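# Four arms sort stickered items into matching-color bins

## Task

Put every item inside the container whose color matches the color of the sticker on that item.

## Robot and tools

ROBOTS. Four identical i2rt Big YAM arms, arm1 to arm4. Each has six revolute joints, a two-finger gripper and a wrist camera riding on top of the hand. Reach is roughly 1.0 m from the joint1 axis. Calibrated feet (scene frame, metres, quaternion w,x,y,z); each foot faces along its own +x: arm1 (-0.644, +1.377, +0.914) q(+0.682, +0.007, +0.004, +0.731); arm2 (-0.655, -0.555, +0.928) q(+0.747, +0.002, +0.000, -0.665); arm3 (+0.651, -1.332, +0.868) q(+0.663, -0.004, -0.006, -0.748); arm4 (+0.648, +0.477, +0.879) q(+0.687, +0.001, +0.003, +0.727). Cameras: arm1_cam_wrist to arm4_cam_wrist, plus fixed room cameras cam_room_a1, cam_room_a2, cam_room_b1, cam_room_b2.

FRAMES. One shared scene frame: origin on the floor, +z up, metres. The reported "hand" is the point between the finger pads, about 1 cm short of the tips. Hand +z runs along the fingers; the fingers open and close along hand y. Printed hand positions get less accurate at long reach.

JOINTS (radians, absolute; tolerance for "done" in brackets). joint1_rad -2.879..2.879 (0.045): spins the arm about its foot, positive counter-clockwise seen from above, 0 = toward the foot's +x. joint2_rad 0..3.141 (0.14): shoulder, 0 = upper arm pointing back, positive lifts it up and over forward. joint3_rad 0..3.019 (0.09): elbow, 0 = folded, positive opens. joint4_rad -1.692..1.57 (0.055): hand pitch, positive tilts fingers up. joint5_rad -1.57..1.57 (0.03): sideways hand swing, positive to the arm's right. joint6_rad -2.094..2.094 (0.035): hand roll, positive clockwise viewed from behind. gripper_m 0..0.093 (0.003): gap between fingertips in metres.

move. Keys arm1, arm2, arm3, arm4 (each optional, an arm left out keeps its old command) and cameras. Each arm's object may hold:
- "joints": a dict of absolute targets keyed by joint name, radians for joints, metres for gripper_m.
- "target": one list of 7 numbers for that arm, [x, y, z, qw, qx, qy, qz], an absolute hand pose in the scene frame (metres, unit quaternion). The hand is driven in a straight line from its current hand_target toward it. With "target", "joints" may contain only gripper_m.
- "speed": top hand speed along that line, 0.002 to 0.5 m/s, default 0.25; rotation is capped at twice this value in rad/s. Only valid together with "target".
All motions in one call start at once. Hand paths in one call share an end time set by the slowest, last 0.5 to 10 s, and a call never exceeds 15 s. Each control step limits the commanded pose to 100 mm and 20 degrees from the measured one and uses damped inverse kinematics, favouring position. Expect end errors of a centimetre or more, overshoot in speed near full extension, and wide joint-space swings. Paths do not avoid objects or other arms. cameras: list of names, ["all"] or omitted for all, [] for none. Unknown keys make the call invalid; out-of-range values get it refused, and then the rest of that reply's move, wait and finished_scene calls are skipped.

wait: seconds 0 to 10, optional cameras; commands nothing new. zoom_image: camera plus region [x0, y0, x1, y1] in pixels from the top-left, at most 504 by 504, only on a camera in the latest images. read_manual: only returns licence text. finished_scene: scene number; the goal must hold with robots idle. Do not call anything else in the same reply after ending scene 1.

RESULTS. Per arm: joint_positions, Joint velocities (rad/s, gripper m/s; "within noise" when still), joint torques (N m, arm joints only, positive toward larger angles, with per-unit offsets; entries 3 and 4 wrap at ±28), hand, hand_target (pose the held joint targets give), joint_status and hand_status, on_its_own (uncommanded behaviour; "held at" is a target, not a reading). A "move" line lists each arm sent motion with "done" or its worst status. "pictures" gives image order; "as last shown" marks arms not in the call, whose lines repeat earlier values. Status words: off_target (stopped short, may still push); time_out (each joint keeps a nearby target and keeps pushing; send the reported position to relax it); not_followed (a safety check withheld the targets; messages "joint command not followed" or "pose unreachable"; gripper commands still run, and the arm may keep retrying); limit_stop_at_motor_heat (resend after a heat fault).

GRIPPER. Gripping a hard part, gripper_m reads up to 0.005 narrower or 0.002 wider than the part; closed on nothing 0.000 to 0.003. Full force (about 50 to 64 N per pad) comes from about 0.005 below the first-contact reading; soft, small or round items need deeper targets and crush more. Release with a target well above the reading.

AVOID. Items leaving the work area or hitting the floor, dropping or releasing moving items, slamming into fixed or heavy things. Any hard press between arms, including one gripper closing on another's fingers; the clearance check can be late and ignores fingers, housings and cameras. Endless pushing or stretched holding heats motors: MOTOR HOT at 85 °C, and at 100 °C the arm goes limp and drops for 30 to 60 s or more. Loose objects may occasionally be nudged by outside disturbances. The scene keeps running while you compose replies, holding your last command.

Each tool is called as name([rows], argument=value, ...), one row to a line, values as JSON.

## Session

move(arm1={"joints":{"joint1_rad":1.6,"joint2_rad":2.05,"joint3_rad":2.12,"joint4_rad":-1.63,"joint5_rad":0,"joint6_rad":0}}, arm2={"joints":{"joint1_rad":-1.5,"joint2_rad":2.05,"joint3_rad":2.14,"joint4_rad":-1.63,"joint5_rad":0,"joint6_rad":0}}, arm3={"joints":{"joint1_rad":0,"joint2_rad":0.335,"joint3_rad":0.631,"joint4_rad":-0.296,"joint5_rad":0,"joint6_rad":0}}, arm4={"joints":{"joint1_rad":0,"joint2_rad":0.335,"joint3_rad":0.631,"joint4_rad":-0.296,"joint5_rad":0,"joint6_rad":0}}, cameras=["arm1_cam_wrist","arm2_cam_wrist","cam_room_a1","cam_room_a2","cam_room_b1","cam_room_b2"])

Scene clock: 2.43 s.
Joint torques (N m): arm1=[-1.26 -19.72 13.38 -0.02 0.09 -0.06] | arm2=[0.15 -22.48 12.89 0.24 -0.07 -0.06] | arm3=[1.96 1.03 9.83 2.63 0.09 -0.13] | arm4=[0.5 0.5 9.94 2.21 0.19 0.18]
Motor temperatures (°C): arm1=[20 24 26 23 21 21 21] | arm2=[23 24 25 22 22 20 23] | arm3=[24 23 23 23 24 23 23] | arm4=[22 21 23 22 24 21 24]
Heat: arm1: hottest joint3_rad 26 °C; arm2: hottest joint3_rad 25 °C; arm3: hottest joint1_rad 24 °C; arm4: hottest joint5_rad 24 °C.
move: arm1 done; arm2 done; arm3 done; arm4 done
Joint velocities: within noise
arm1.joint_positions: joint1_rad=+1.597 joint2_rad=+2.074 joint3_rad=+2.087 joint4_rad=-1.621 joint5_rad=-0.001 joint6_rad=+0.006 gripper_m=+0.09397
arm1.joint_status: all done
arm1.hand: x=-1.2746 y=+1.3166 z=+1.1106 quat_wxyz=(-0.002, +0.999, +0.045, +0.010) (m; scene frame)
arm1.hand_target: x=-1.2776 y=+1.3146 z=+1.1379 quat_wxyz=(-0.001, +0.999, +0.049, -0.013) (m; scene frame)
arm1.hand_status: not commanded
arm2.joint_positions: joint1_rad=-1.492 joint2_rad=+2.039 joint3_rad=+2.114 joint4_rad=-1.618 joint5_rad=+0.001 joint6_rad=+0.013 gripper_m=+0.09398
arm2.joint_status: all done
arm2.hand: x=-1.2845 y=-0.6799 z=+1.1452 quat_wxyz=(+0.001, -0.996, -0.091, +0.013) (m; scene frame)
arm2.hand_target: x=-1.2890 y=-0.6757 z=+1.1483 quat_wxyz=(+0.000, -0.995, -0.094, +0.014) (m; scene frame)
arm2.hand_status: not commanded
arm3.joint_positions: joint1_rad=-0.010 joint2_rad=+0.343 joint3_rad=+0.633 joint4_rad=-0.314 joint5_rad=-0.003 joint6_rad=+0.007 gripper_m=+0.09396
arm3.joint_status: all done
arm3.hand: x=+0.6110 y=-1.6252 z=+1.2963 quat_wxyz=(-0.467, -0.536, -0.467, +0.526) (m; scene frame)
arm3.hand_target: x=+0.6139 y=-1.6235 z=+1.3019 quat_wxyz=(-0.473, -0.526, -0.465, +0.532) (m; scene frame)
arm3.hand_status: not commanded
arm4.joint_positions: joint1_rad=+0.001 joint2_rad=+0.346 joint3_rad=+0.626 joint4_rad=-0.316 joint5_rad=-0.003 joint6_rad=-0.014 gripper_m=+0.09397
arm4.joint_status: all done
arm4.hand: x=+0.6322 y=+0.7820 z=+1.2972 quat_wxyz=(-0.477, +0.527, -0.492, -0.503) (m; scene frame)
arm4.hand_target: x=+0.6335 y=+0.7784 z=+1.3089 quat_wxyz=(-0.484, +0.513, -0.488, -0.514) (m; scene frame)
arm4.hand_status: not commanded
pictures: arm1_cam_wrist, arm2_cam_wrist, cam_room_a1, cam_room_a2, cam_room_b1, cam_room_b2
Images, in order (width x height): arm1_cam_wrist 672x504, arm2_cam_wrist 672x504, cam_room_a1 672x504, cam_room_a2 672x504, cam_room_b1 672x504, cam_room_b2 672x504.

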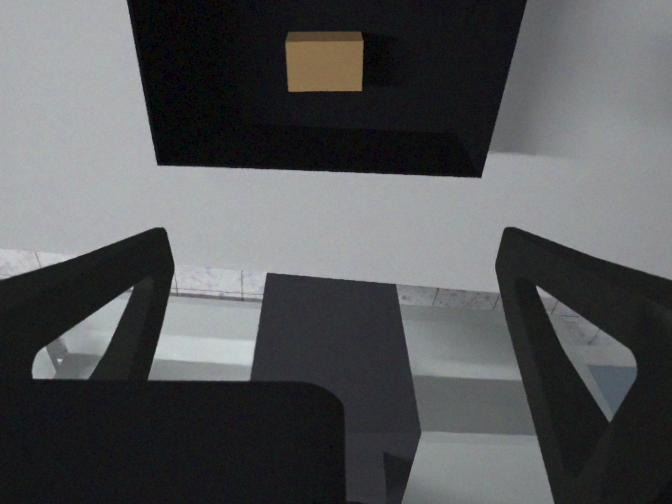

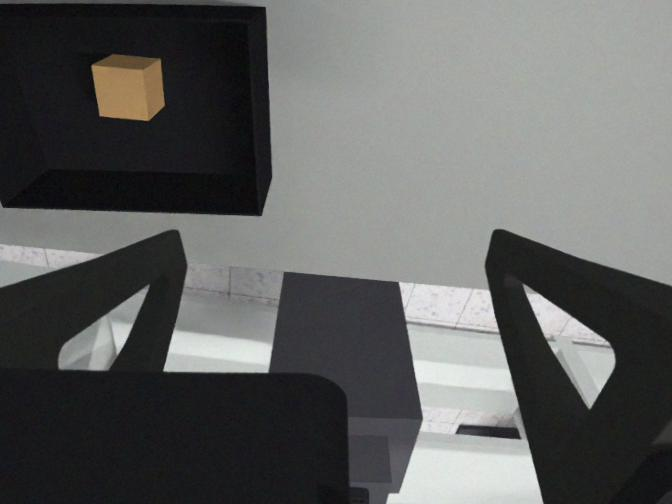

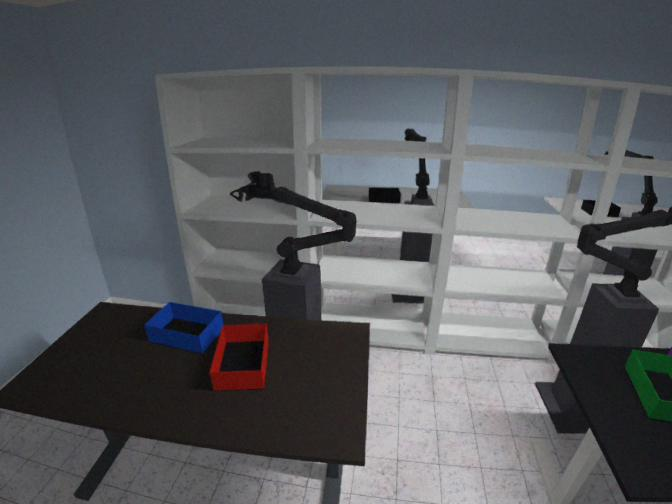

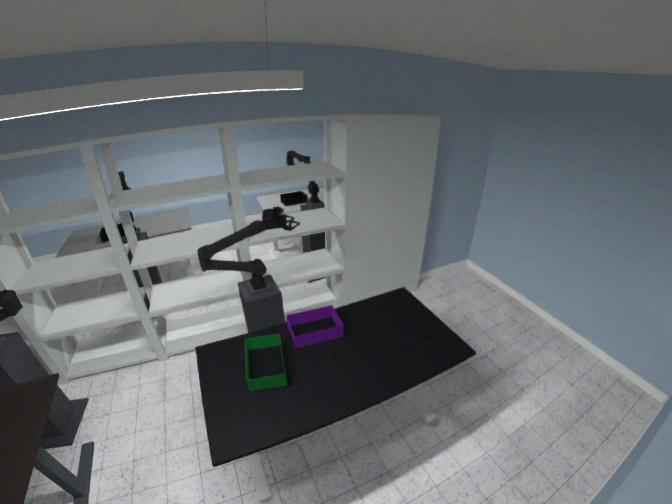

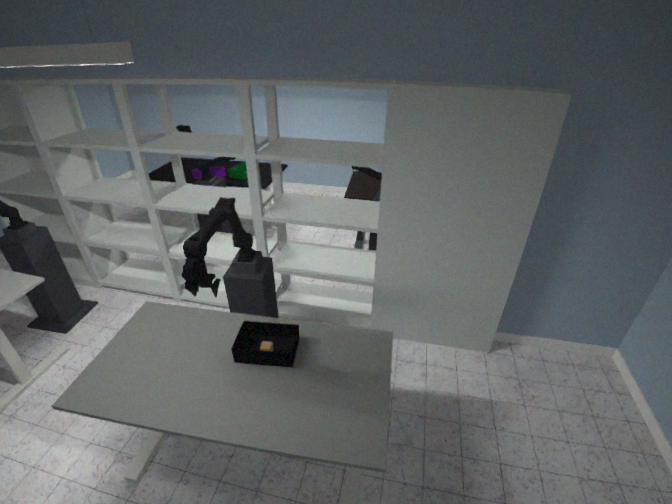

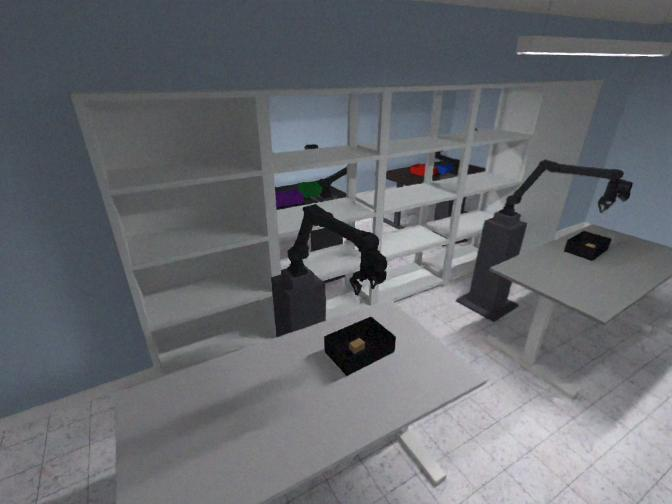

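zoom_image(camera="cam_room_b1", region=[230, 315, 310, 370])

zoom_image(camera="cam_room_b2", region=[320, 315, 400, 380])

zoom_image(camera="arm1_cam_wrist", region=[200, 0, 440, 160])

zoom_image(camera="arm2_cam_wrist", region=[20, 20, 260, 200])

Scaled by 6.300.

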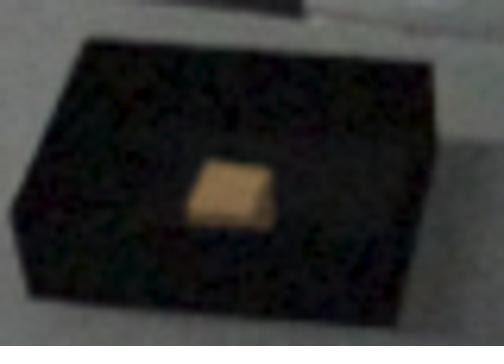

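Scaled by 6.300.

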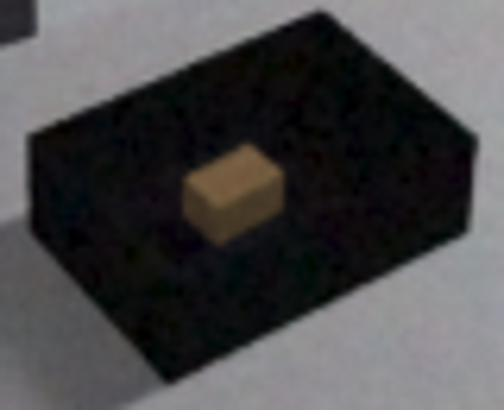

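Scaled by 2.100.

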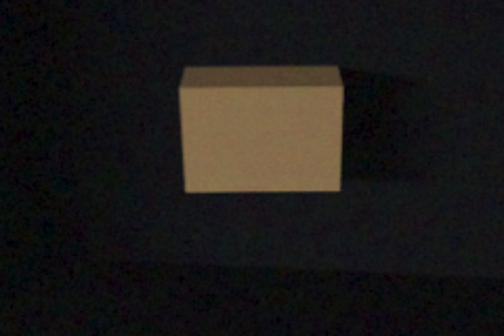

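Scaled by 2.100.

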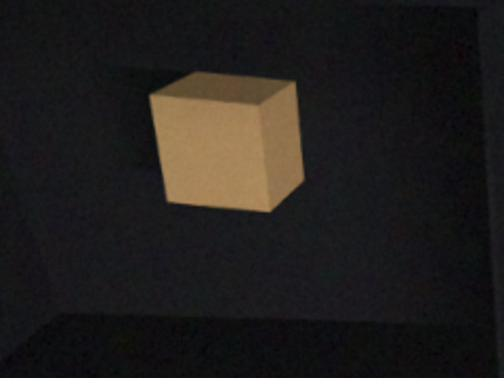

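move(arm1={"target":[-1.230,1.312,0.92,0,0.738,-0.674,0],"joints":{"gripper_m":0.078},"speed":0.5}, arm2={"target":[-1.198,-0.873,0.90,0,0.9984,0.056,0],"speed":0.5}, arm3={"joints":{"joint1_rad":-1.932}}, arm4={"joints":{"joint2_rad":1.023,"joint3_rad":0.356,"joint4_rad":0.367}}, cameras=["arm1_cam_wrist","arm2_cam_wrist"])

Scene clock: 23.70 s.
Joint torques (N m): arm1=[-0.79 -15.15 9.01 0.84 0.19 0.1] | arm2=[0.44 -21.19 9.09 1.28 -0.1 0.21] | arm3=[0.5 0.79 9.91 2.58 -0.05 -0.12] | arm4=[0.79 -4.31 8.81 2.13 0.19 0.19]
Motor temperatures (°C): arm1=[20 26 29 23 21 21 21] | arm2=[23 25 27 22 22 20 23] | arm3=[24 23 25 23 24 23 23] | arm4=[22 21 26 22 24 21 24]
Heat: arm1: hottest joint3_rad 29 °C; arm2: hottest joint3_rad 27 °C; arm3: hottest joint3_rad 25 °C; arm4: hottest joint3_rad 26 °C.
move: arm1 done; arm2 off_target; arm3 done; arm4 done
Joint velocities: within noise
arm1.joint_positions: joint1_rad=+1.601 joint2_rad=+2.049 joint3_rad=+1.549 joint4_rad=-1.085 joint5_rad=-0.006 joint6_rad=+1.582 gripper_m=+0.07807
arm1.joint_status: all done
arm1.hand: x=-1.2288 y=+1.3185 z=+0.9274 quat_wxyz=(+0.001, +0.737, -0.676, +0.001) (m; scene frame)
arm1.hand_target: x=-1.2298 y=+1.3120 z=+0.9200 quat_wxyz=(+0.000, +0.738, -0.674, +0.000) (m; scene frame)
arm1.hand_status: done (0.010 m and 0.2 deg from the pose sent, 0.196 m and 89.9 deg at the start)
arm2.joint_positions: joint1_rad=-1.153 joint2_rad=+2.148 joint3_rad=+1.681 joint4_rad=-1.084 joint5_rad=+0.001 joint6_rad=+0.403 gripper_m=+0.09398
arm2.joint_status: not commanded
arm2.hand: x=-1.1985 y=-0.8765 z=+0.9169 quat_wxyz=(-0.002, -0.998, -0.066, +0.008) (m; scene frame)
arm2.hand_target: x=-1.1975 y=-0.8728 z=+0.9003 quat_wxyz=(+0.000, -0.998, -0.056, +0.000) (m; scene frame)
arm2.hand_status: off_target (0.017 m and 1.5 deg from the pose sent, 0.324 m and 4.3 deg at the start)
arm3.joint_positions: joint1_rad=-1.922 joint2_rad=+0.343 joint3_rad=+0.633 joint4_rad=-0.314 joint5_rad=+0.001 joint6_rad=+0.007 gripper_m=+0.09398
arm3.joint_status: all done
arm3.hand: x=+0.3817 y=-1.1878 z=+1.2901 quat_wxyz=(+0.157, -0.697, +0.175, +0.678) (m; scene frame)
arm3.hand_target: x=+0.3848 y=-1.1862 z=+1.2956 quat_wxyz=(+0.164, -0.688, +0.174, +0.685) (m; scene frame)
arm3.hand_status: not commanded
arm4.joint_positions: joint1_rad=+0.001 joint2_rad=+1.015 joint3_rad=+0.342 joint4_rad=+0.346 joint5_rad=-0.003 joint6_rad=-0.013 gripper_m=+0.09397
arm4.joint_status: all done
arm4.hand: x=+0.6246 y=+0.8905 z=+1.0478 quat_wxyz=(-0.399, +0.595, -0.555, -0.422) (m; scene frame)
arm4.hand_target: x=+0.6255 y=+0.8970 z=+1.0571 quat_wxyz=(-0.405, +0.585, -0.555, -0.432) (m; scene frame)
arm4.hand_status: not commanded
pictures: arm1_cam_wrist, arm2_cam_wrist
Images, in order (width x height): arm1_cam_wrist 672x504, arm2_cam_wrist 672x504.

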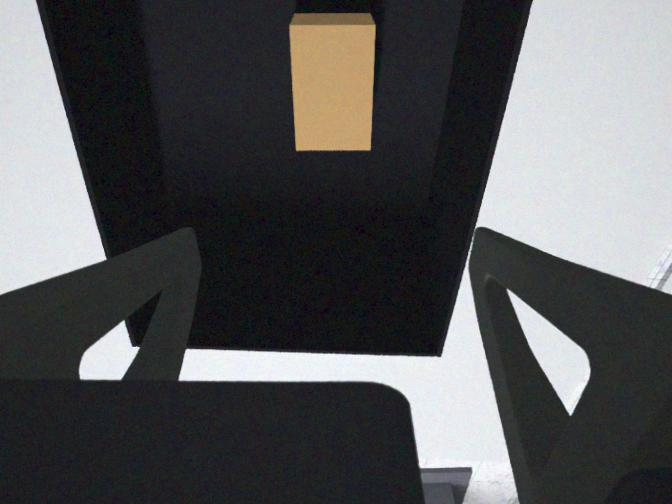

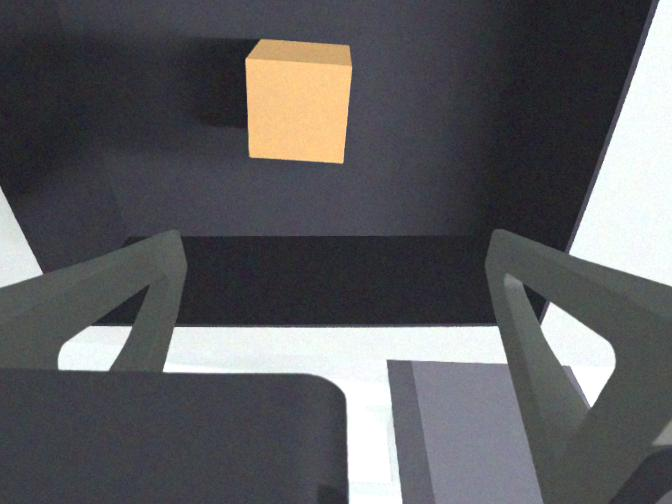

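move(arm1={"target":[-1.231,1.310,0.80,0,0.738,-0.674,0],"speed":0.35}, arm2={"target":[-1.196,-0.902,0.81,0,0.999,0.044,0],"speed":0.35}, arm3={"joints":{"joint2_rad":1.023,"joint3_rad":0.356,"joint4_rad":0.367}}, cameras=["arm1_cam_wrist","arm2_cam_wrist"])

Scene clock: 35.60 s.
Joint torques (N m): arm1=[-0.62 -19.08 8.72 0.66 0.13 0.13] | arm2=[0.73 -23.77 10.55 1.03 -0.09 0.21] | arm3=[0.67 -4.78 8.54 2.59 -0.04 -0.12] | arm4=[0.38 -4.84 8.85 2.17 0.19 0.2]
Motor temperatures (°C): arm1=[20 26 29 23 21 21 21] | arm2=[23 26 28 22 22 20 23] | arm3=[24 23 26 23 24 23 23] | arm4=[22 21 27 22 24 21 24]
Heat: arm1: hottest joint3_rad 29 °C; arm2: hottest joint3_rad 28 °C; arm3: hottest joint3_rad 26 °C; arm4: hottest joint3_rad 27 °C.
move: arm1 off_target; arm2 off_target; arm3 done
Joint velocities: within noise
arm1.joint_positions: joint1_rad=+1.605 joint2_rad=+2.267 joint3_rad=+1.488 joint4_rad=-0.853 joint5_rad=-0.006 joint6_rad=+1.587 gripper_m=+0.07806
arm1.joint_status: not commanded
arm1.hand: x=-1.2158 y=+1.3181 z=+0.7841 quat_wxyz=(-0.017, +0.737, -0.676, +0.016) (m; scene frame)
arm1.hand_target: x=-1.2305 y=+1.3100 z=+0.8002 quat_wxyz=(+0.000, +0.738, -0.674, +0.000) (m; scene frame)
arm1.hand_status: off_target (0.023 m and 2.7 deg from the pose sent, 0.128 m and 0.2 deg at the start)
arm2.joint_positions: joint1_rad=-1.118 joint2_rad=+2.327 joint3_rad=+1.681 joint4_rad=-0.949 joint5_rad=+0.001 joint6_rad=+0.468 gripper_m=+0.09398
arm2.joint_status: not commanded
arm2.hand: x=-1.1857 y=-0.8943 z=+0.8075 quat_wxyz=(+0.008, -0.999, -0.051, -0.011) (m; scene frame)
arm2.hand_target: x=-1.1957 y=-0.9019 z=+0.8102 quat_wxyz=(+0.000, -0.999, -0.044, +0.000) (m; scene frame)
arm2.hand_status: off_target (0.013 m and 1.8 deg from the pose sent, 0.110 m and 2.7 deg at the start)
arm3.joint_positions: joint1_rad=-1.922 joint2_rad=+1.020 joint3_rad=+0.352 joint4_rad=+0.349 joint5_rad=+0.001 joint6_rad=+0.007 gripper_m=+0.09398
arm3.joint_status: all done
arm3.hand: x=+0.2796 y=-1.1390 z=+1.0387 quat_wxyz=(+0.130, -0.789, +0.196, +0.568) (m; scene frame)
arm3.hand_target: x=+0.2791 y=-1.1342 z=+1.0438 quat_wxyz=(+0.136, -0.783, +0.196, +0.574) (m; scene frame)
arm3.hand_status: not commanded
arm4: as last shown
pictures: arm1_cam_wrist, arm2_cam_wrist
Images, in order (width x height): arm1_cam_wrist 672x504, arm2_cam_wrist 672x504.

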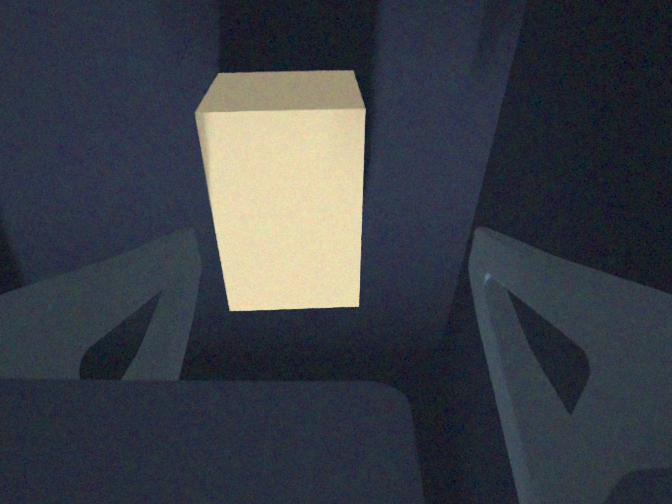

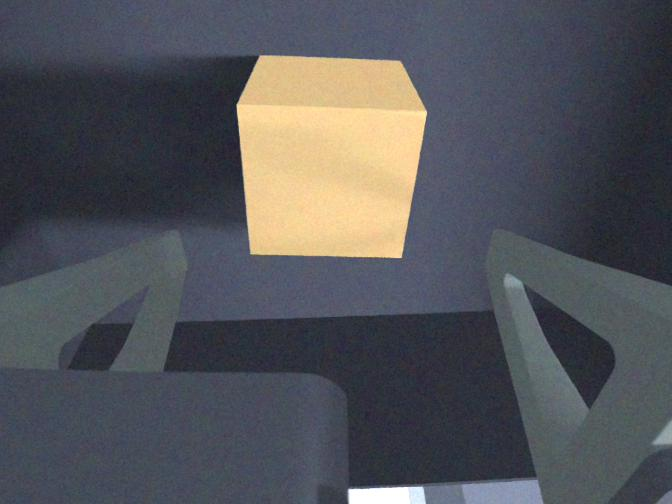

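move(arm1={"target":[-1.246,1.310,0.764,0,0.738,-0.674,0],"speed":0.25}, arm2={"target":[-1.197,-0.902,0.753,0,0.999,0.044,0],"speed":0.25}, cameras=["arm1_cam_wrist","arm2_cam_wrist"])

Scene clock: 42.97 s.
Joint torques (N m): arm1=[-1.08 -17.32 10.92 0.54 0.13 0.09] | arm2=[0.79 -22.53 11.11 1.11 -0.09 0.21] | arm3=[0.62 -4.84 8.58 2.59 -0.05 -0.11] | arm4=[0.91 -4.72 8.81 2.1 0.21 0.18]
Motor temperatures (°C): arm1=[20 25 29 23 21 21 21] | arm2=[23 27 28 22 22 20 23] | arm3=[24 23 26 23 24 23 23] | arm4=[22 21 28 22 24 21 24]
Heat: arm1: hottest joint3_rad 29 °C; arm2: hottest joint3_rad 28 °C; arm3: hottest joint3_rad 26 °C; arm4: hottest joint3_rad 28 °C.
move: arm1 off_target; arm2 off_target
Joint velocities: within noise
arm1.joint_positions: joint1_rad=+1.605 joint2_rad=+2.329 joint3_rad=+1.522 joint4_rad=-0.821 joint5_rad=-0.006 joint6_rad=+1.587 gripper_m=+0.07806
arm1.joint_status: not commanded
arm1.hand: x=-1.2243 y=+1.3174 z=+0.7580 quat_wxyz=(-0.015, +0.737, -0.676, +0.015) (m; scene frame)
arm1.hand_target: x=-1.2451 y=+1.3100 z=+0.7646 quat_wxyz=(+0.000, +0.738, -0.674, +0.000) (m; scene frame)
arm1.hand_status: off_target (0.024 m and 2.4 deg from the pose sent, 0.037 m and 2.7 deg at the start)
arm2.joint_positions: joint1_rad=-1.118 joint2_rad=+2.411 joint3_rad=+1.682 joint4_rad=-0.866 joint5_rad=+0.001 joint6_rad=+0.468 gripper_m=+0.09398
arm2.joint_status: not commanded
arm2.hand: x=-1.1838 y=-0.8929 z=+0.7563 quat_wxyz=(+0.008, -0.999, -0.051, -0.011) (m; scene frame)
arm2.hand_target: x=-1.1965 y=-0.9018 z=+0.7535 quat_wxyz=(+0.000, -0.999, -0.044, +0.000) (m; scene frame)
arm2.hand_status: off_target (0.016 m and 1.8 deg from the pose sent, 0.056 m and 1.8 deg at the start)
arm3, arm4: as last shown
arm3.hand: x=+0.2796 y=-1.1390 z=+1.0388 quat_wxyz=(+0.130, -0.788, +0.196, +0.568) (m; scene frame)
arm3.hand_target: x=+0.2790 y=-1.1342 z=+1.0438 quat_wxyz=(+0.136, -0.783, +0.196, +0.575) (m; scene frame)
pictures: arm1_cam_wrist, arm2_cam_wrist
Images, in order (width x height): arm1_cam_wrist 672x504, arm2_cam_wrist 672x504.

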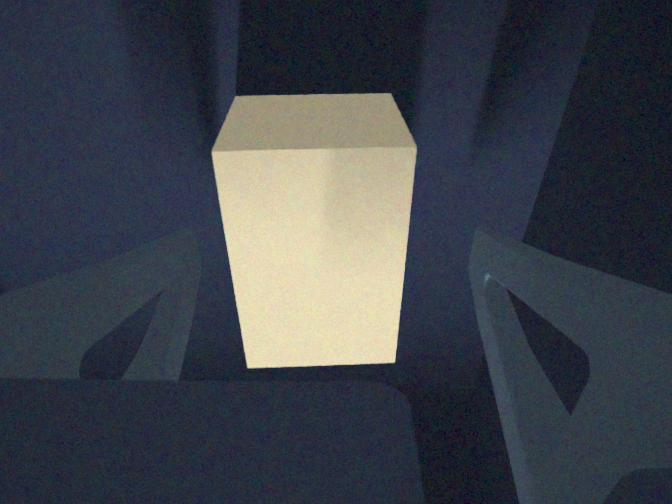

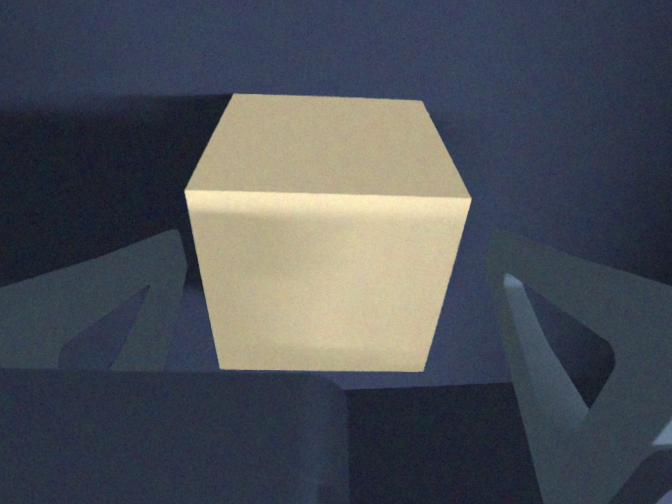

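move(arm1={"target":[-1.248,1.310,0.749,0,0.738,-0.674,0],"speed":0.15}, arm2={"joints":{"gripper_m":0.03}}, cameras=[])

move(arm1={"joints":{"gripper_m":0.025}}, arm2={"target":[-1.12,-0.86,1.03,0,0.999,0.044,0],"speed":0.3}, cameras=["arm1_cam_wrist","arm2_cam_wrist"])

Scene clock: 49.93 s.
Joint torques (N m): arm1=[-1.26 -16.32 10.88 0.66 0.14 0.1] | arm2=[0.79 -22.71 11.1 1.06 -0.04 0.19] | arm3=[0.62 -4.89 8.57 2.62 -0.03 -0.11] | arm4=[0.79 -4.6 8.84 2 0.19 0.16]
Motor temperatures (°C): arm1=[20 25 29 23 21 21 21] | arm2=[23 27 28 22 22 20 23] | arm3=[24 23 26 23 24 23 23] | arm4=[22 21 29 22 24 21 24]
Heat: arm1: hottest joint3_rad 29 °C; arm2: hottest joint3_rad 28 °C; arm3: hottest joint3_rad 26 °C; arm4: hottest joint3_rad 29 °C.
move: arm1 off_target; arm2 off_target
Joint velocities: within noise
arm1.joint_positions: joint1_rad=+1.605 joint2_rad=+2.354 joint3_rad=+1.533 joint4_rad=-0.803 joint5_rad=-0.006 joint6_rad=+1.587 gripper_m=+0.07806
arm1.joint_status: not commanded
arm1.hand: x=-1.2272 y=+1.3171 z=+0.7467 quat_wxyz=(-0.014, +0.737, -0.676, +0.013) (m; scene frame)
arm1.hand_target: x=-1.2472 y=+1.3100 z=+0.7497 quat_wxyz=(+0.000, +0.738, -0.674, +0.000) (m; scene frame)
arm1.hand_status: off_target (0.022 m and 2.2 deg from the pose sent, 0.026 m and 2.4 deg at the start)
arm2.joint_positions: joint1_rad=-1.118 joint2_rad=+2.411 joint3_rad=+1.682 joint4_rad=-0.865 joint5_rad=+0.000 joint6_rad=+0.469 gripper_m=+0.05285
arm2.joint_status: gripper_m off_target (ended at +0.05288, target +0.03000)
arm2.hand: x=-1.1839 y=-0.8932 z=+0.7563 quat_wxyz=(+0.007, -0.999, -0.050, -0.011) (m; scene frame)
arm2.hand_target: x=-1.1965 y=-0.9018 z=+0.7535 quat_wxyz=(+0.000, -0.999, -0.044, +0.000) (m; scene frame)
arm2.hand_status: not commanded
arm3, arm4: as last shown
pictures: none
No camera images: "cameras" was empty.

Scene clock: 51.60 s.
Joint torques (N m): arm1=[-0.85 -16.85 10.71 0.58 0.13 0.1] | arm2=[1.49 -19.31 9.52 0.24 -0.02 0.21] | arm3=[0.62 -4.95 8.58 2.55 -0.04 -0.11] | arm4=[0.5 -4.42 8.84 2.14 0.17 0.19]
Motor temperatures (°C): arm1=[20 26 29 23 21 21 21] | arm2=[23 27 28 22 22 20 23] | arm3=[24 23 26 23 24 23 23] | arm4=[22 21 29 22 24 21 24]
Heat: arm1: hottest joint3_rad 29 °C; arm2: hottest joint3_rad 28 °C; arm3: hottest joint3_rad 26 °C; arm4: hottest joint3_rad 29 °C.
move: arm1 off_target; arm2 done
Joint velocities: within noise
arm1.joint_positions: joint1_rad=+1.605 joint2_rad=+2.354 joint3_rad=+1.535 joint4_rad=-0.803 joint5_rad=-0.006 joint6_rad=+1.587 gripper_m=+0.04409
arm1.joint_status: gripper_m off_target (ended at +0.04411, target +0.02500)
arm1.hand: x=-1.2283 y=+1.3170 z=+0.7469 quat_wxyz=(-0.013, +0.737, -0.676, +0.013) (m; scene frame)
arm1.hand_target: x=-1.2472 y=+1.3100 z=+0.7497 quat_wxyz=(+0.000, +0.738, -0.674, +0.000) (m; scene frame)
arm1.hand_status: not commanded
arm2.joint_positions: joint1_rad=-1.117 joint2_rad=+1.851 joint3_rad=+1.534 joint4_rad=-1.227 joint5_rad=+0.000 joint6_rad=+0.477 gripper_m=+0.05285
arm2.joint_status: not commanded
arm2.hand: x=-1.1280 y=-0.8585 z=+1.0353 quat_wxyz=(-0.005, -0.999, -0.047, +0.011) (m; scene frame)
arm2.hand_target: x=-1.1201 y=-0.8599 z=+1.0301 quat_wxyz=(+0.000, -0.999, -0.044, +0.000) (m; scene frame)
arm2.hand_status: done (0.010 m and 1.4 deg from the pose sent, 0.283 m and 1.7 deg at the start)
arm3, arm4: as last shown
pictures: arm1_cam_wrist, arm2_cam_wrist
Images, in order (width x height): arm1_cam_wrist 672x504, arm2_cam_wrist 672x504.

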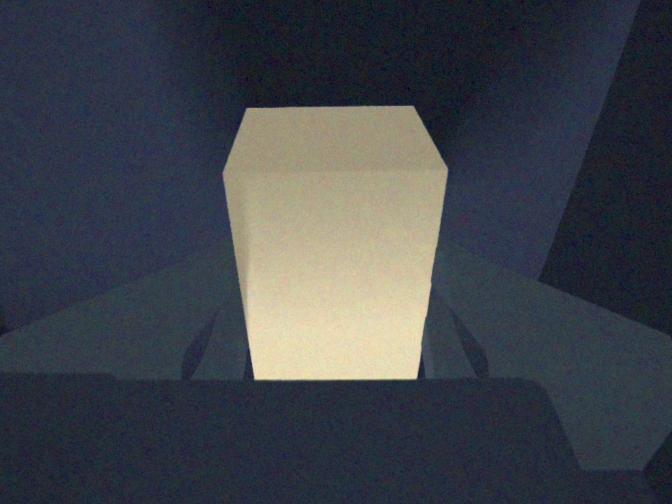

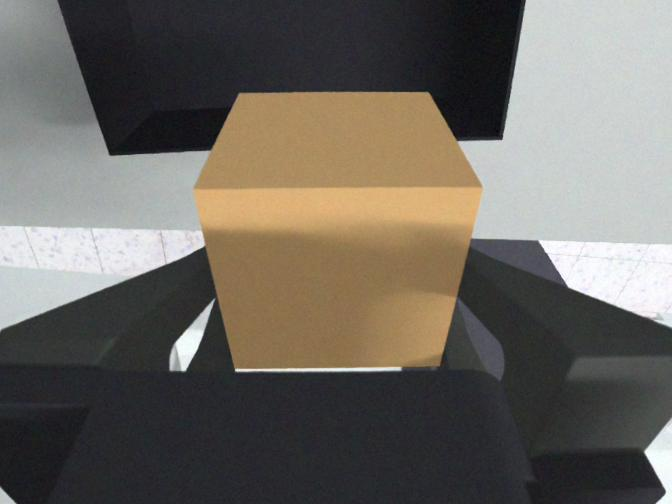

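move(arm1={"target":[-1.12,1.330,1.03,0,0.738,-0.674,0],"speed":0.35}, arm2={"joints":{"joint1_rad":-1.117,"joint2_rad":1.136,"joint3_rad":1.136,"joint4_rad":0.5}}, cameras=[])

move(arm1={"joints":{"joint1_rad":1.6,"joint2_rad":1.136,"joint3_rad":1.136,"joint4_rad":0.5}}, cameras=["cam_room_b1","cam_room_b2"])

zoom_image(camera="cam_room_b1", region=[180, 180, 300, 300])

zoom_image(camera="cam_room_b2", region=[270, 170, 400, 300])

Scene clock: 62.13 s.
Joint torques (N m): arm1=[-2.2 -11.52 10.03 -0.16 0.17 -0.06] | arm2=[0.79 -7.94 11.1 3.11 -0.1 0.17] | arm3=[0.67 -4.95 8.57 2.59 -0.04 -0.11] | arm4=[0.79 -4.72 8.79 2.14 0.21 0.19]
Motor temperatures (°C): arm1=[20 26 30 23 21 21 22] | arm2=[23 27 29 22 22 20 23] | arm3=[24 23 27 23 24 23 23] | arm4=[22 21 29 22 24 21 24]
Heat: arm1: hottest joint3_rad 30 °C; arm2: hottest joint3_rad 29 °C; arm3: hottest joint3_rad 27 °C; arm4: hottest joint3_rad 29 °C.
move: arm1 done; arm2 done
Joint velocities: within noise
arm1.joint_positions: joint1_rad=+1.605 joint2_rad=+1.675 joint3_rad=+1.291 joint4_rad=-1.193 joint5_rad=-0.006 joint6_rad=+1.586 gripper_m=+0.04409
arm1.joint_status: not commanded
arm1.hand: x=-1.1208 y=+1.3269 z=+1.0305 quat_wxyz=(+0.004, +0.738, -0.675, -0.003) (m; scene frame)
arm1.hand_target: x=-1.1199 y=+1.3300 z=+1.0299 quat_wxyz=(+0.000, +0.738, -0.674, +0.000) (m; scene frame)
arm1.hand_status: done (0.003 m and 0.6 deg from the pose sent, 0.303 m and 2.1 deg at the start)
arm2.joint_positions: joint1_rad=-1.117 joint2_rad=+1.118 joint3_rad=+1.146 joint4_rad=+0.476 joint5_rad=+0.000 joint6_rad=+0.478 gripper_m=+0.05286
arm2.joint_status: all done
arm2.hand: x=-1.0911 y=-0.8358 z=+1.5577 quat_wxyz=(-0.430, -0.509, -0.024, +0.745) (m; scene frame)
arm2.hand_target: x=-1.0971 y=-0.8401 z=+1.5478 quat_wxyz=(-0.435, -0.511, -0.022, +0.741) (m; scene frame)
arm2.hand_status: not commanded
arm3, arm4: as last shown
pictures: none
No camera images: "cameras" was empty.

Scene clock: 63.93 s.
Joint torques (N m): arm1=[-2.2 -4.84 14.31 2.17 0.02 -0.15] | arm2=[0.62 -7.94 11.07 3.06 -0.09 0.17] | arm3=[0.67 -4.95 8.61 2.61 -0.02 -0.11] | arm4=[0.85 -4.31 8.88 2.09 0.2 0.16]
Motor temperatures (°C): arm1=[20 26 30 23 21 21 22] | arm2=[23 27 29 22 22 20 23] | arm3=[24 23 27 23 24 23 23] | arm4=[22 21 29 22 24 21 24]
Heat: arm1: hottest joint3_rad 30 °C; arm2: hottest joint3_rad 29 °C; arm3: hottest joint3_rad 27 °C; arm4: hottest joint3_rad 29 °C.
move: arm1 done
Joint velocities: within noise
arm1.joint_positions: joint1_rad=+1.605 joint2_rad=+1.128 joint3_rad=+1.107 joint4_rad=+0.479 joint5_rad=-0.006 joint6_rad=+1.584 gripper_m=+0.04400
arm1.joint_status: all done
arm1.hand: x=-1.1567 y=+1.3211 z=+1.5257 quat_wxyz=(+0.638, +0.388, -0.349, -0.567) (m; scene frame)
arm1.hand_target: x=-1.1551 y=+1.3242 z=+1.5434 quat_wxyz=(+0.642, +0.374, -0.337, -0.578) (m; scene frame)
arm1.hand_status: not commanded
arm2.joint_positions: joint1_rad=-1.117 joint2_rad=+1.118 joint3_rad=+1.146 joint4_rad=+0.477 joint5_rad=+0.000 joint6_rad=+0.478 gripper_m=+0.05286
arm2.joint_status: not commanded
arm2.hand: x=-1.0910 y=-0.8358 z=+1.5577 quat_wxyz=(-0.430, -0.509, -0.024, +0.745) (m; scene frame)
arm2.hand_target: x=-1.0970 y=-0.8401 z=+1.5478 quat_wxyz=(-0.435, -0.511, -0.022, +0.741) (m; scene frame)
arm2.hand_status: not commanded
arm3, arm4: as last shown
pictures: cam_room_b1, cam_room_b2
Images, in order (width x height): cam_room_b1 672x504, cam_room_b2 672x504.

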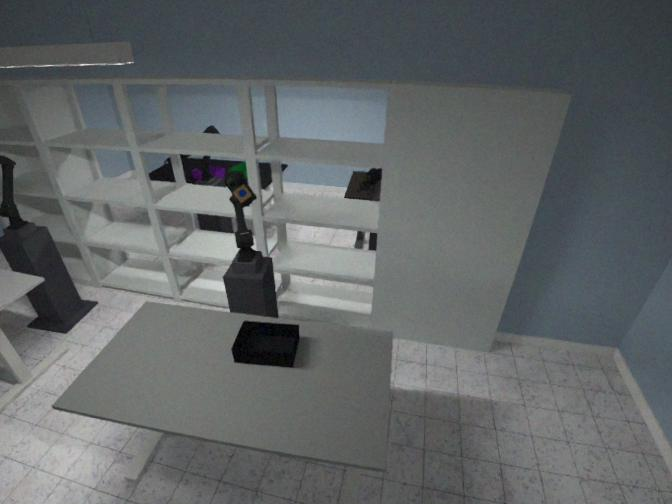

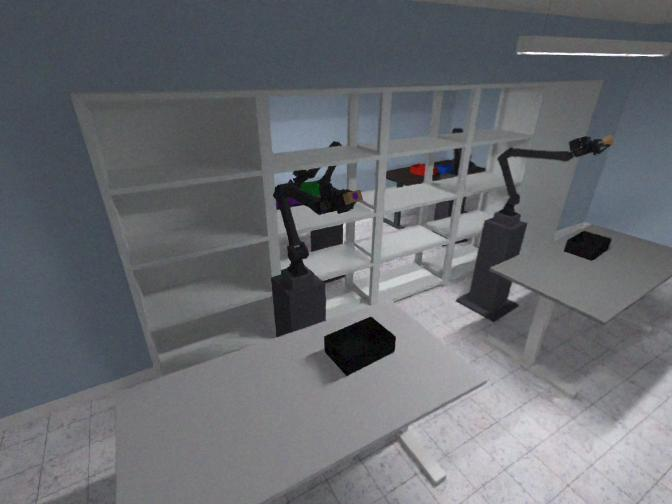

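Scaled by 4.200.

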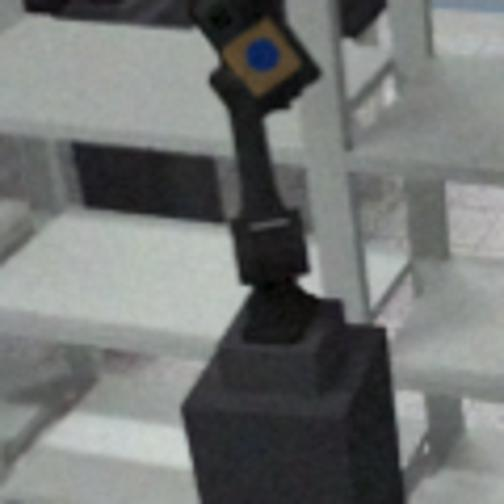

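Scaled by 3.877.

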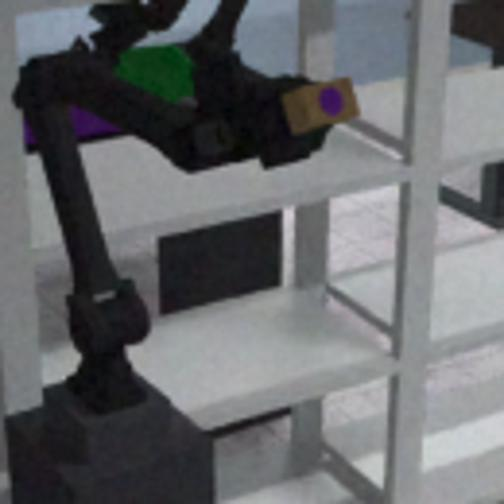

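move(arm1={"joints":{"joint2_rad":0.976,"joint3_rad":0.976,"joint4_rad":-1.55,"joint5_rad":0,"joint6_rad":0}}, arm2={"joints":{"joint2_rad":1.24,"joint3_rad":1.167,"joint4_rad":-1.493,"joint5_rad":0,"joint6_rad":0}}, arm4={"joints":{"joint1_rad":0.9}}, cameras=[])

move(arm1={"joints":{"joint1_rad":-2.246}}, arm2={"joints":{"joint1_rad":0.853}}, cameras=[])

move(arm1={"target":[-0.072,0.982,1.10,0,-0.299,-0.954,0],"speed":0.35}, arm2={"target":[-0.08,-0.95,1.10,0,-0.296,-0.955,0],"speed":0.35}, cameras=["arm1_cam_wrist","arm2_cam_wrist"])

Scene clock: 73.47 s.
Joint torques (N m): arm1=[-2.2 -1.85 11.41 0.08 0.05 -0.07] | arm2=[0.85 -10.64 12.31 0.18 0 -0.08] | arm3=[0.67 -5.01 8.61 2.61 -0.04 -0.11] | arm4=[1.14 -4.31 8.99 2 0.12 0.2]
Motor temperatures (°C): arm1=[20 26 31 23 21 21 22] | arm2=[23 27 31 22 22 20 24] | arm3=[24 23 27 23 24 23 23] | arm4=[22 21 30 22 24 21 24]
Heat: arm1: hottest joint3_rad 31 °C; arm2: hottest joint3_rad 31 °C; arm3: hottest joint3_rad 27 °C; arm4: hottest joint3_rad 30 °C.
move: arm1 done; arm2 done; arm4 done
Joint velocities: within noise
arm1.joint_positions: joint1_rad=+1.605 joint2_rad=+0.972 joint3_rad=+0.967 joint4_rad=-1.541 joint5_rad=-0.001 joint6_rad=+0.008 gripper_m=+0.04403
arm1.joint_status: all done
arm1.hand: x=-0.8915 y=+1.3509 z=+1.1498 quat_wxyz=(+0.000, +0.999, +0.048, -0.020) (m; scene frame)
arm1.hand_target: x=-0.8919 y=+1.3524 z=+1.1523 quat_wxyz=(-0.001, +0.999, +0.049, -0.018) (m; scene frame)
arm1.hand_status: not commanded
arm2.joint_positions: joint1_rad=-1.117 joint2_rad=+1.244 joint3_rad=+1.146 joint4_rad=-1.481 joint5_rad=+0.000 joint6_rad=+0.015 gripper_m=+0.05287
arm2.joint_status: all done
arm2.hand: x=-0.9441 y=-0.7407 z=+1.1525 quat_wxyz=(+0.002, -0.962, -0.274, -0.006) (m; scene frame)
arm2.hand_target: x=-0.9462 y=-0.7422 z=+1.1619 quat_wxyz=(+0.001, -0.960, -0.281, +0.001) (m; scene frame)
arm2.hand_status: not commanded
arm3: as last shown
arm4.joint_positions: joint1_rad=+0.899 joint2_rad=+1.015 joint3_rad=+0.342 joint4_rad=+0.346 joint5_rad=-0.001 joint6_rad=-0.012 gripper_m=+0.09398
arm4.joint_status: all done
arm4.hand: x=+0.3114 y=+0.7169 z=+1.0499 quat_wxyz=(-0.178, +0.775, -0.243, -0.556) (m; scene frame)
arm4.hand_target: x=+0.3060 y=+0.7202 z=+1.0592 quat_wxyz=(-0.178, +0.766, -0.245, -0.567) (m; scene frame)
arm4.hand_status: not commanded
pictures: none
No camera images: "cameras" was empty.

Scene clock: 76.07 s.
Joint torques (N m): arm1=[-2.14 -2.78 11.17 0.14 -0.05 -0.06] | arm2=[0.62 -10.58 12.36 0.23 0.01 -0.06] | arm3=[0.62 -4.95 8.55 2.63 -0.03 -0.12] | arm4=[0.67 -4.42 8.95 2.19 0.12 0.16]
Motor temperatures (°C): arm1=[20 26 31 23 21 21 22] | arm2=[23 27 31 22 22 20 24] | arm3=[24 23 27 23 24 23 23] | arm4=[22 21 30 22 24 21 24]
Heat: arm1: hottest joint3_rad 31 °C; arm2: hottest joint3_rad 31 °C; arm3: hottest joint3_rad 27 °C; arm4: hottest joint3_rad 30 °C.
move: arm1 done; arm2 done
Joint velocities: within noise
arm1.joint_positions: joint1_rad=-2.241 joint2_rad=+0.980 joint3_rad=+0.967 joint4_rad=-1.541 joint5_rad=+0.002 joint6_rad=+0.006 gripper_m=+0.04408
arm1.joint_status: all done
arm1.hand: x=-0.4316 y=+1.2325 z=+1.1404 quat_wxyz=(+0.000, -0.299, -0.954, +0.005) (m; scene frame)
arm1.hand_target: x=-0.4324 y=+1.2321 z=+1.1448 quat_wxyz=(-0.002, -0.299, -0.954, +0.004) (m; scene frame)
arm1.hand_status: not commanded
arm2.joint_positions: joint1_rad=+0.856 joint2_rad=+1.244 joint3_rad=+1.146 joint4_rad=-1.481 joint5_rad=-0.001 joint6_rad=+0.013 gripper_m=+0.05287
arm2.joint_status: all done
arm2.hand: x=-0.3725 y=-0.7492 z=+1.1535 quat_wxyz=(+0.004, -0.301, -0.954, -0.003) (m; scene frame)
arm2.hand_target: x=-0.3710 y=-0.7516 z=+1.1630 quat_wxyz=(-0.003, -0.296, -0.955, -0.001) (m; scene frame)
arm2.hand_status: not commanded
arm3, arm4: as last shown
pictures: none
No camera images: "cameras" was empty.

Scene clock: 78.33 s.
Joint torques (N m): arm1=[-2.26 -20.31 16.2 -0.08 -0.07 0.03] | arm2=[0.79 -23.3 15.66 0.16 0.15 -0.03] | arm3=[0.62 -4.84 8.58 2.59 -0.02 -0.12] | arm4=[1.14 -4.66 8.81 2.17 0.11 0.18]
Motor temperatures (°C): arm1=[20 26 32 23 21 21 22] | arm2=[23 26 31 22 22 20 24] | arm3=[24 23 27 23 24 23 23] | arm4=[22 21 30 22 24 21 24]
Heat: arm1: hottest joint3_rad 32 °C; arm2: hottest joint3_rad 31 °C; arm3: hottest joint3_rad 27 °C; arm4: hottest joint3_rad 30 °C.
move: arm1 off_target; arm2 off_target
Joint velocities: within noise
arm1.joint_positions: joint1_rad=-2.241 joint2_rad=+2.232 joint3_rad=+2.314 joint4_rad=-1.685 joint5_rad=-0.005 joint6_rad=+0.006 gripper_m=+0.04408
arm1.joint_status: not commanded
arm1.hand: x=-0.0799 y=+0.9919 z=+1.0755 quat_wxyz=(+0.023, -0.299, -0.954, -0.006) (m; scene frame)
arm1.hand_target: x=-0.0733 y=+0.9829 z=+1.1000 quat_wxyz=(-0.004, -0.299, -0.954, +0.001) (m; scene frame)
arm1.hand_status: off_target (0.028 m and 2.7 deg from the pose sent, 0.440 m and 0.5 deg at the start; a joint's target at an end of its range on 22 of 68 steps)
arm2.joint_positions: joint1_rad=+0.856 joint2_rad=+2.240 joint3_rad=+2.315 joint4_rad=-1.667 joint5_rad=+0.000 joint6_rad=+0.013 gripper_m=+0.05287
arm2.joint_status: not commanded
arm2.hand: x=-0.0889 y=-0.9424 z=+1.0942 quat_wxyz=(+0.009, -0.301, -0.954, -0.005) (m; scene frame)
arm2.hand_target: x=-0.0806 y=-0.9496 z=+1.0999 quat_wxyz=(-0.001, -0.296, -0.955, +0.000) (m; scene frame)
arm2.hand_status: off_target (0.013 m and 1.3 deg from the pose sent, 0.359 m and 0.8 deg at the start)
arm3.joint_positions: joint1_rad=-1.922 joint2_rad=+1.020 joint3_rad=+0.352 joint4_rad=+0.349 joint5_rad=+0.001 joint6_rad=+0.007 gripper_m=+0.09398
arm3.joint_status: not commanded
arm3.hand: x=+0.2796 y=-1.1390 z=+1.0388 quat_wxyz=(+0.130, -0.788, +0.196, +0.568) (m; scene frame)
arm3.hand_target: x=+0.2790 y=-1.1342 z=+1.0438 quat_wxyz=(+0.136, -0.783, +0.196, +0.575) (m; scene frame)
arm3.hand_status: not commanded
arm4: as last shown
pictures: arm1_cam_wrist, arm2_cam_wrist
Images, in order (width x height): arm1_cam_wrist 672x504, arm2_cam_wrist 672x504.

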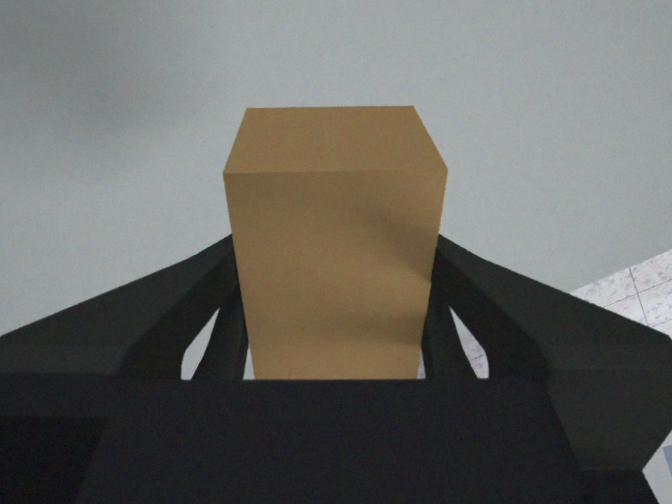

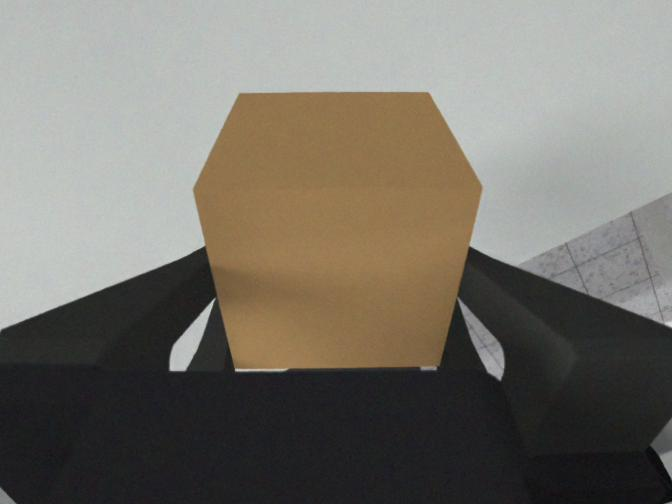

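move(arm1={"target":[-0.072,0.982,1.024,0,-0.299,-0.954,0],"speed":0.15}, arm2={"target":[-0.08,-0.95,1.016,0,-0.296,-0.955,0],"speed":0.15}, cameras=[])

move(arm1={"target":[-0.072,0.982,1.010,0,-0.299,-0.954,0],"speed":0.05}, arm2={"target":[-0.08,-0.95,1.000,0,-0.296,-0.955,0],"speed":0.05}, cameras=[])

Scene clock: 85.73 s.
Joint torques (N m): arm1=[-3.14 -20.07 10.89 0.79 -0.05 -0.07] | arm2=[0.62 -23.47 10.14 1.31 0.13 -0.04] | arm3=[0.67 -4.95 8.57 2.61 -0.03 -0.11] | arm4=[0.97 -4.25 8.84 2.09 0.12 0.17]
Motor temperatures (°C): arm1=[20 26 33 23 21 21 22] | arm2=[23 26 31 22 22 20 24] | arm3=[24 23 27 23 24 23 23] | arm4=[22 21 30 22 24 21 24]
Heat: arm1: hottest joint3_rad 33 °C; arm2: hottest joint3_rad 31 °C; arm3: hottest joint3_rad 27 °C; arm4: hottest joint3_rad 30 °C.
move: arm1 done; arm2 off_target
Joint velocities: within noise
arm1.joint_positions: joint1_rad=-2.241 joint2_rad=+2.232 joint3_rad=+2.177 joint4_rad=-1.518 joint5_rad=-0.005 joint6_rad=+0.006 gripper_m=+0.04408
arm1.joint_status: not commanded
arm1.hand: x=-0.0740 y=+0.9874 z=+1.0227 quat_wxyz=(+0.008, -0.299, -0.954, -0.001) (m; scene frame)
arm1.hand_target: x=-0.0721 y=+0.9821 z=+1.0241 quat_wxyz=(+0.000, -0.299, -0.954, +0.000) (m; scene frame)
arm1.hand_status: done (0.006 m and 1.0 deg from the pose sent, 0.053 m and 2.7 deg at the start)
arm2.joint_positions: joint1_rad=+0.856 joint2_rad=+2.242 joint3_rad=+2.167 joint4_rad=-1.477 joint5_rad=+0.000 joint6_rad=+0.013 gripper_m=+0.05287
arm2.joint_status: not commanded
arm2.hand: x=-0.0803 y=-0.9480 z=+1.0366 quat_wxyz=(-0.010, -0.301, -0.954, +0.001) (m; scene frame)
arm2.hand_target: x=-0.0804 y=-0.9497 z=+1.0164 quat_wxyz=(+0.000, -0.296, -0.955, +0.000) (m; scene frame)
arm2.hand_status: off_target (0.021 m and 1.2 deg from the pose sent, 0.079 m and 1.3 deg at the start)
arm3, arm4: as last shown
pictures: none
No camera images: "cameras" was empty.

Scene clock: 86.70 s.
Joint torques (N m): arm1=[-2.9 -20.31 9.72 0.92 -0.02 0] | arm2=[0.67 -22.77 9.52 1.36 0.13 -0.04] | arm3=[0.67 -4.78 8.58 2.62 -0.03 -0.12] | arm4=[0.67 -4.6 8.8 2.1 0.14 0.15]
Motor temperatures (°C): arm1=[20 26 33 23 21 21 22] | arm2=[23 26 31 22 22 20 24] | arm3=[24 23 27 23 24 23 23] | arm4=[22 21 30 22 24 21 24]
Heat: arm1: hottest joint3_rad 33 °C; arm2: hottest joint3_rad 31 °C; arm3: hottest joint3_rad 27 °C; arm4: hottest joint3_rad 30 °C.
move: arm1 done; arm2 off_target
Joint velocities: within noise
arm1.joint_positions: joint1_rad=-2.241 joint2_rad=+2.232 joint3_rad=+2.161 joint4_rad=-1.486 joint5_rad=-0.005 joint6_rad=+0.006 gripper_m=+0.04408
arm1.joint_status: not commanded
arm1.hand: x=-0.0710 y=+0.9854 z=+1.0167 quat_wxyz=(+0.000, -0.299, -0.954, +0.001) (m; scene frame)
arm1.hand_target: x=-0.0720 y=+0.9821 z=+1.0101 quat_wxyz=(+0.000, -0.299, -0.954, +0.000) (m; scene frame)
arm1.hand_status: done (0.008 m and 0.1 deg from the pose sent, 0.014 m and 0.9 deg at the start)
arm2.joint_positions: joint1_rad=+0.856 joint2_rad=+2.242 joint3_rad=+2.143 joint4_rad=-1.442 joint5_rad=+0.000 joint6_rad=+0.013 gripper_m=+0.05287
arm2.joint_status: not commanded
arm2.hand: x=-0.0787 y=-0.9491 z=+1.0274 quat_wxyz=(-0.015, -0.301, -0.954, +0.003) (m; scene frame)
arm2.hand_target: x=-0.0807 y=-0.9495 z=+1.0005 quat_wxyz=(+0.000, -0.296, -0.955, +0.000) (m; scene frame)
arm2.hand_status: off_target (0.027 m and 1.8 deg from the pose sent, 0.037 m and 1.2 deg at the start)
arm3, arm4: as last shown
pictures: none
No camera images: "cameras" was empty.

move(arm1={"joints":{"gripper_m":0.08}}, arm2={"target":[-0.08,-0.95,0.992,0,-0.296,-0.955,0],"speed":0.04}, cameras=[])

move(arm2={"joints":{"gripper_m":0.092}}, arm1={"target":[-0.074,0.984,1.12,0,-0.299,-0.954,0],"speed":0.2}, cameras=["arm1_cam_wrist","arm2_cam_wrist"])

Scene clock: 113.93 s.
Joint torques (N m): arm1=[-1.9 -19.9 10.39 0.83 -0.05 0] | arm2=[0.67 -22.59 8.59 1.94 0.07 -0.04] | arm3=[0.67 -4.89 8.59 2.56 -0.03 -0.11] | arm4=[1.26 -4.19 8.96 2.07 0.11 0.15]
Motor temperatures (°C): arm1=[20 28 31 23 21 21 22] | arm2=[23 28 31 22 22 20 24] | arm3=[24 23 27 23 24 23 23] | arm4=[22 21 31 22 24 21 24]
Heat: arm1: hottest joint3_rad 31 °C; arm2: hottest joint3_rad 31 °C; arm3: hottest joint3_rad 27 °C; arm4: hottest joint3_rad 31 °C.
move: arm1 done; arm2 off_target
Joint velocities: within noise
arm1.joint_positions: joint1_rad=-2.241 joint2_rad=+2.232 joint3_rad=+2.153 joint4_rad=-1.484 joint5_rad=-0.005 joint6_rad=+0.006 gripper_m=+0.07996
arm1.joint_status: all done
arm1.hand: x=-0.0726 y=+0.9865 z=+1.0137 quat_wxyz=(+0.004, -0.299, -0.954, +0.000) (m; scene frame)
arm1.hand_target: x=-0.0721 y=+0.9821 z=+1.0101 quat_wxyz=(+0.000, -0.299, -0.954, +0.000) (m; scene frame)
arm1.hand_status: not commanded
arm2.joint_positions: joint1_rad=+0.856 joint2_rad=+2.242 joint3_rad=+2.140 joint4_rad=-1.438 joint5_rad=+0.002 joint6_rad=+0.013 gripper_m=+0.05287
arm2.joint_status: not commanded
arm2.hand: x=-0.0788 y=-0.9493 z=+1.0261 quat_wxyz=(-0.015, -0.301, -0.954, +0.003) (m; scene frame)
arm2.hand_target: x=-0.0810 y=-0.9492 z=+0.9928 quat_wxyz=(+0.000, -0.296, -0.955, +0.000) (m; scene frame)
arm2.hand_status: off_target (0.034 m and 1.9 deg from the pose sent, 0.035 m and 1.8 deg at the start)
arm3, arm4: as last shown
pictures: none
No camera images: "cameras" was empty.

Scene clock: 115.10 s.
Joint torques (N m): arm1=[-2.08 -20.66 15.02 0.03 -0.05 -0.01] | arm2=[0.67 -22.65 9.61 1.33 0.06 -0.04] | arm3=[0.5 -4.78 8.62 2.59 -0.04 -0.12] | arm4=[0.91 -4.13 8.92 2.21 0.11 0.18]
Motor temperatures (°C): arm1=[20 28 31 23 21 21 22] | arm2=[23 28 31 22 22 20 24] | arm3=[24 23 27 23 24 23 23] | arm4=[22 21 31 22 24 21 24]
Heat: arm1: hottest joint3_rad 31 °C; arm2: hottest joint3_rad 31 °C; arm3: hottest joint3_rad 27 °C; arm4: hottest joint3_rad 31 °C.
move: arm1 off_target; arm2 done
Joint velocities: within noise
arm1.joint_positions: joint1_rad=-2.241 joint2_rad=+2.209 joint3_rad=+2.323 joint4_rad=-1.685 joint5_rad=-0.005 joint6_rad=+0.006 gripper_m=+0.07996
arm1.joint_status: not commanded
arm1.hand: x=-0.0790 y=+0.9915 z=+1.0939 quat_wxyz=(+0.007, -0.299, -0.954, -0.001) (m; scene frame)
arm1.hand_target: x=-0.0752 y=+0.9849 z=+1.1196 quat_wxyz=(-0.017, -0.299, -0.954, +0.005) (m; scene frame)
arm1.hand_status: off_target (0.028 m and 0.9 deg from the pose sent, 0.106 m and 0.4 deg at the start; a joint's target at an end of its range on 20 of 35 steps)
arm2.joint_positions: joint1_rad=+0.856 joint2_rad=+2.242 joint3_rad=+2.127 joint4_rad=-1.422 joint5_rad=+0.002 joint6_rad=+0.013 gripper_m=+0.09194
arm2.joint_status: all done
arm2.hand: x=-0.0786 y=-0.9494 z=+1.0213 quat_wxyz=(-0.016, -0.301, -0.954, +0.004) (m; scene frame)
arm2.hand_target: x=-0.0811 y=-0.9492 z=+0.9928 quat_wxyz=(+0.000, -0.296, -0.955, +0.000) (m; scene frame)
arm2.hand_status: not commanded
arm3, arm4: as last shown
pictures: arm1_cam_wrist, arm2_cam_wrist
Images, in order (width x height): arm1_cam_wrist 672x504, arm2_cam_wrist 672x504.

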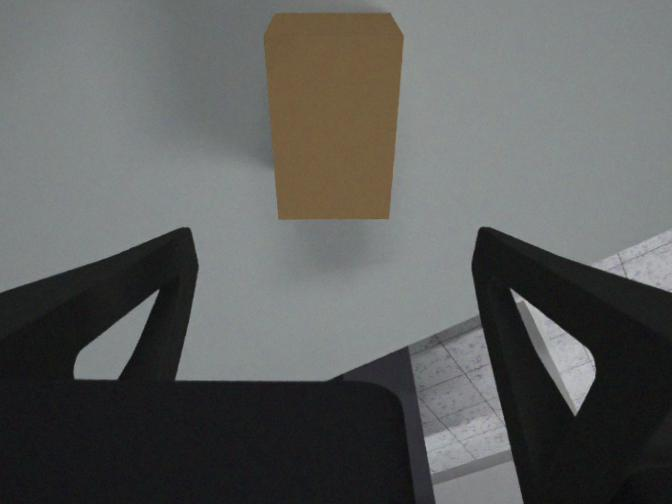

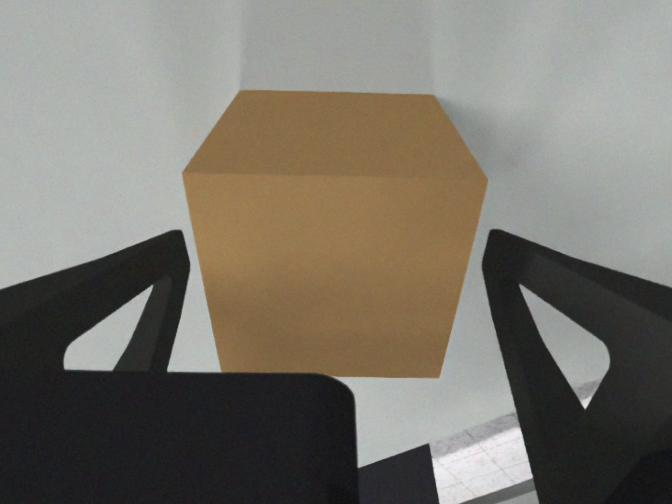

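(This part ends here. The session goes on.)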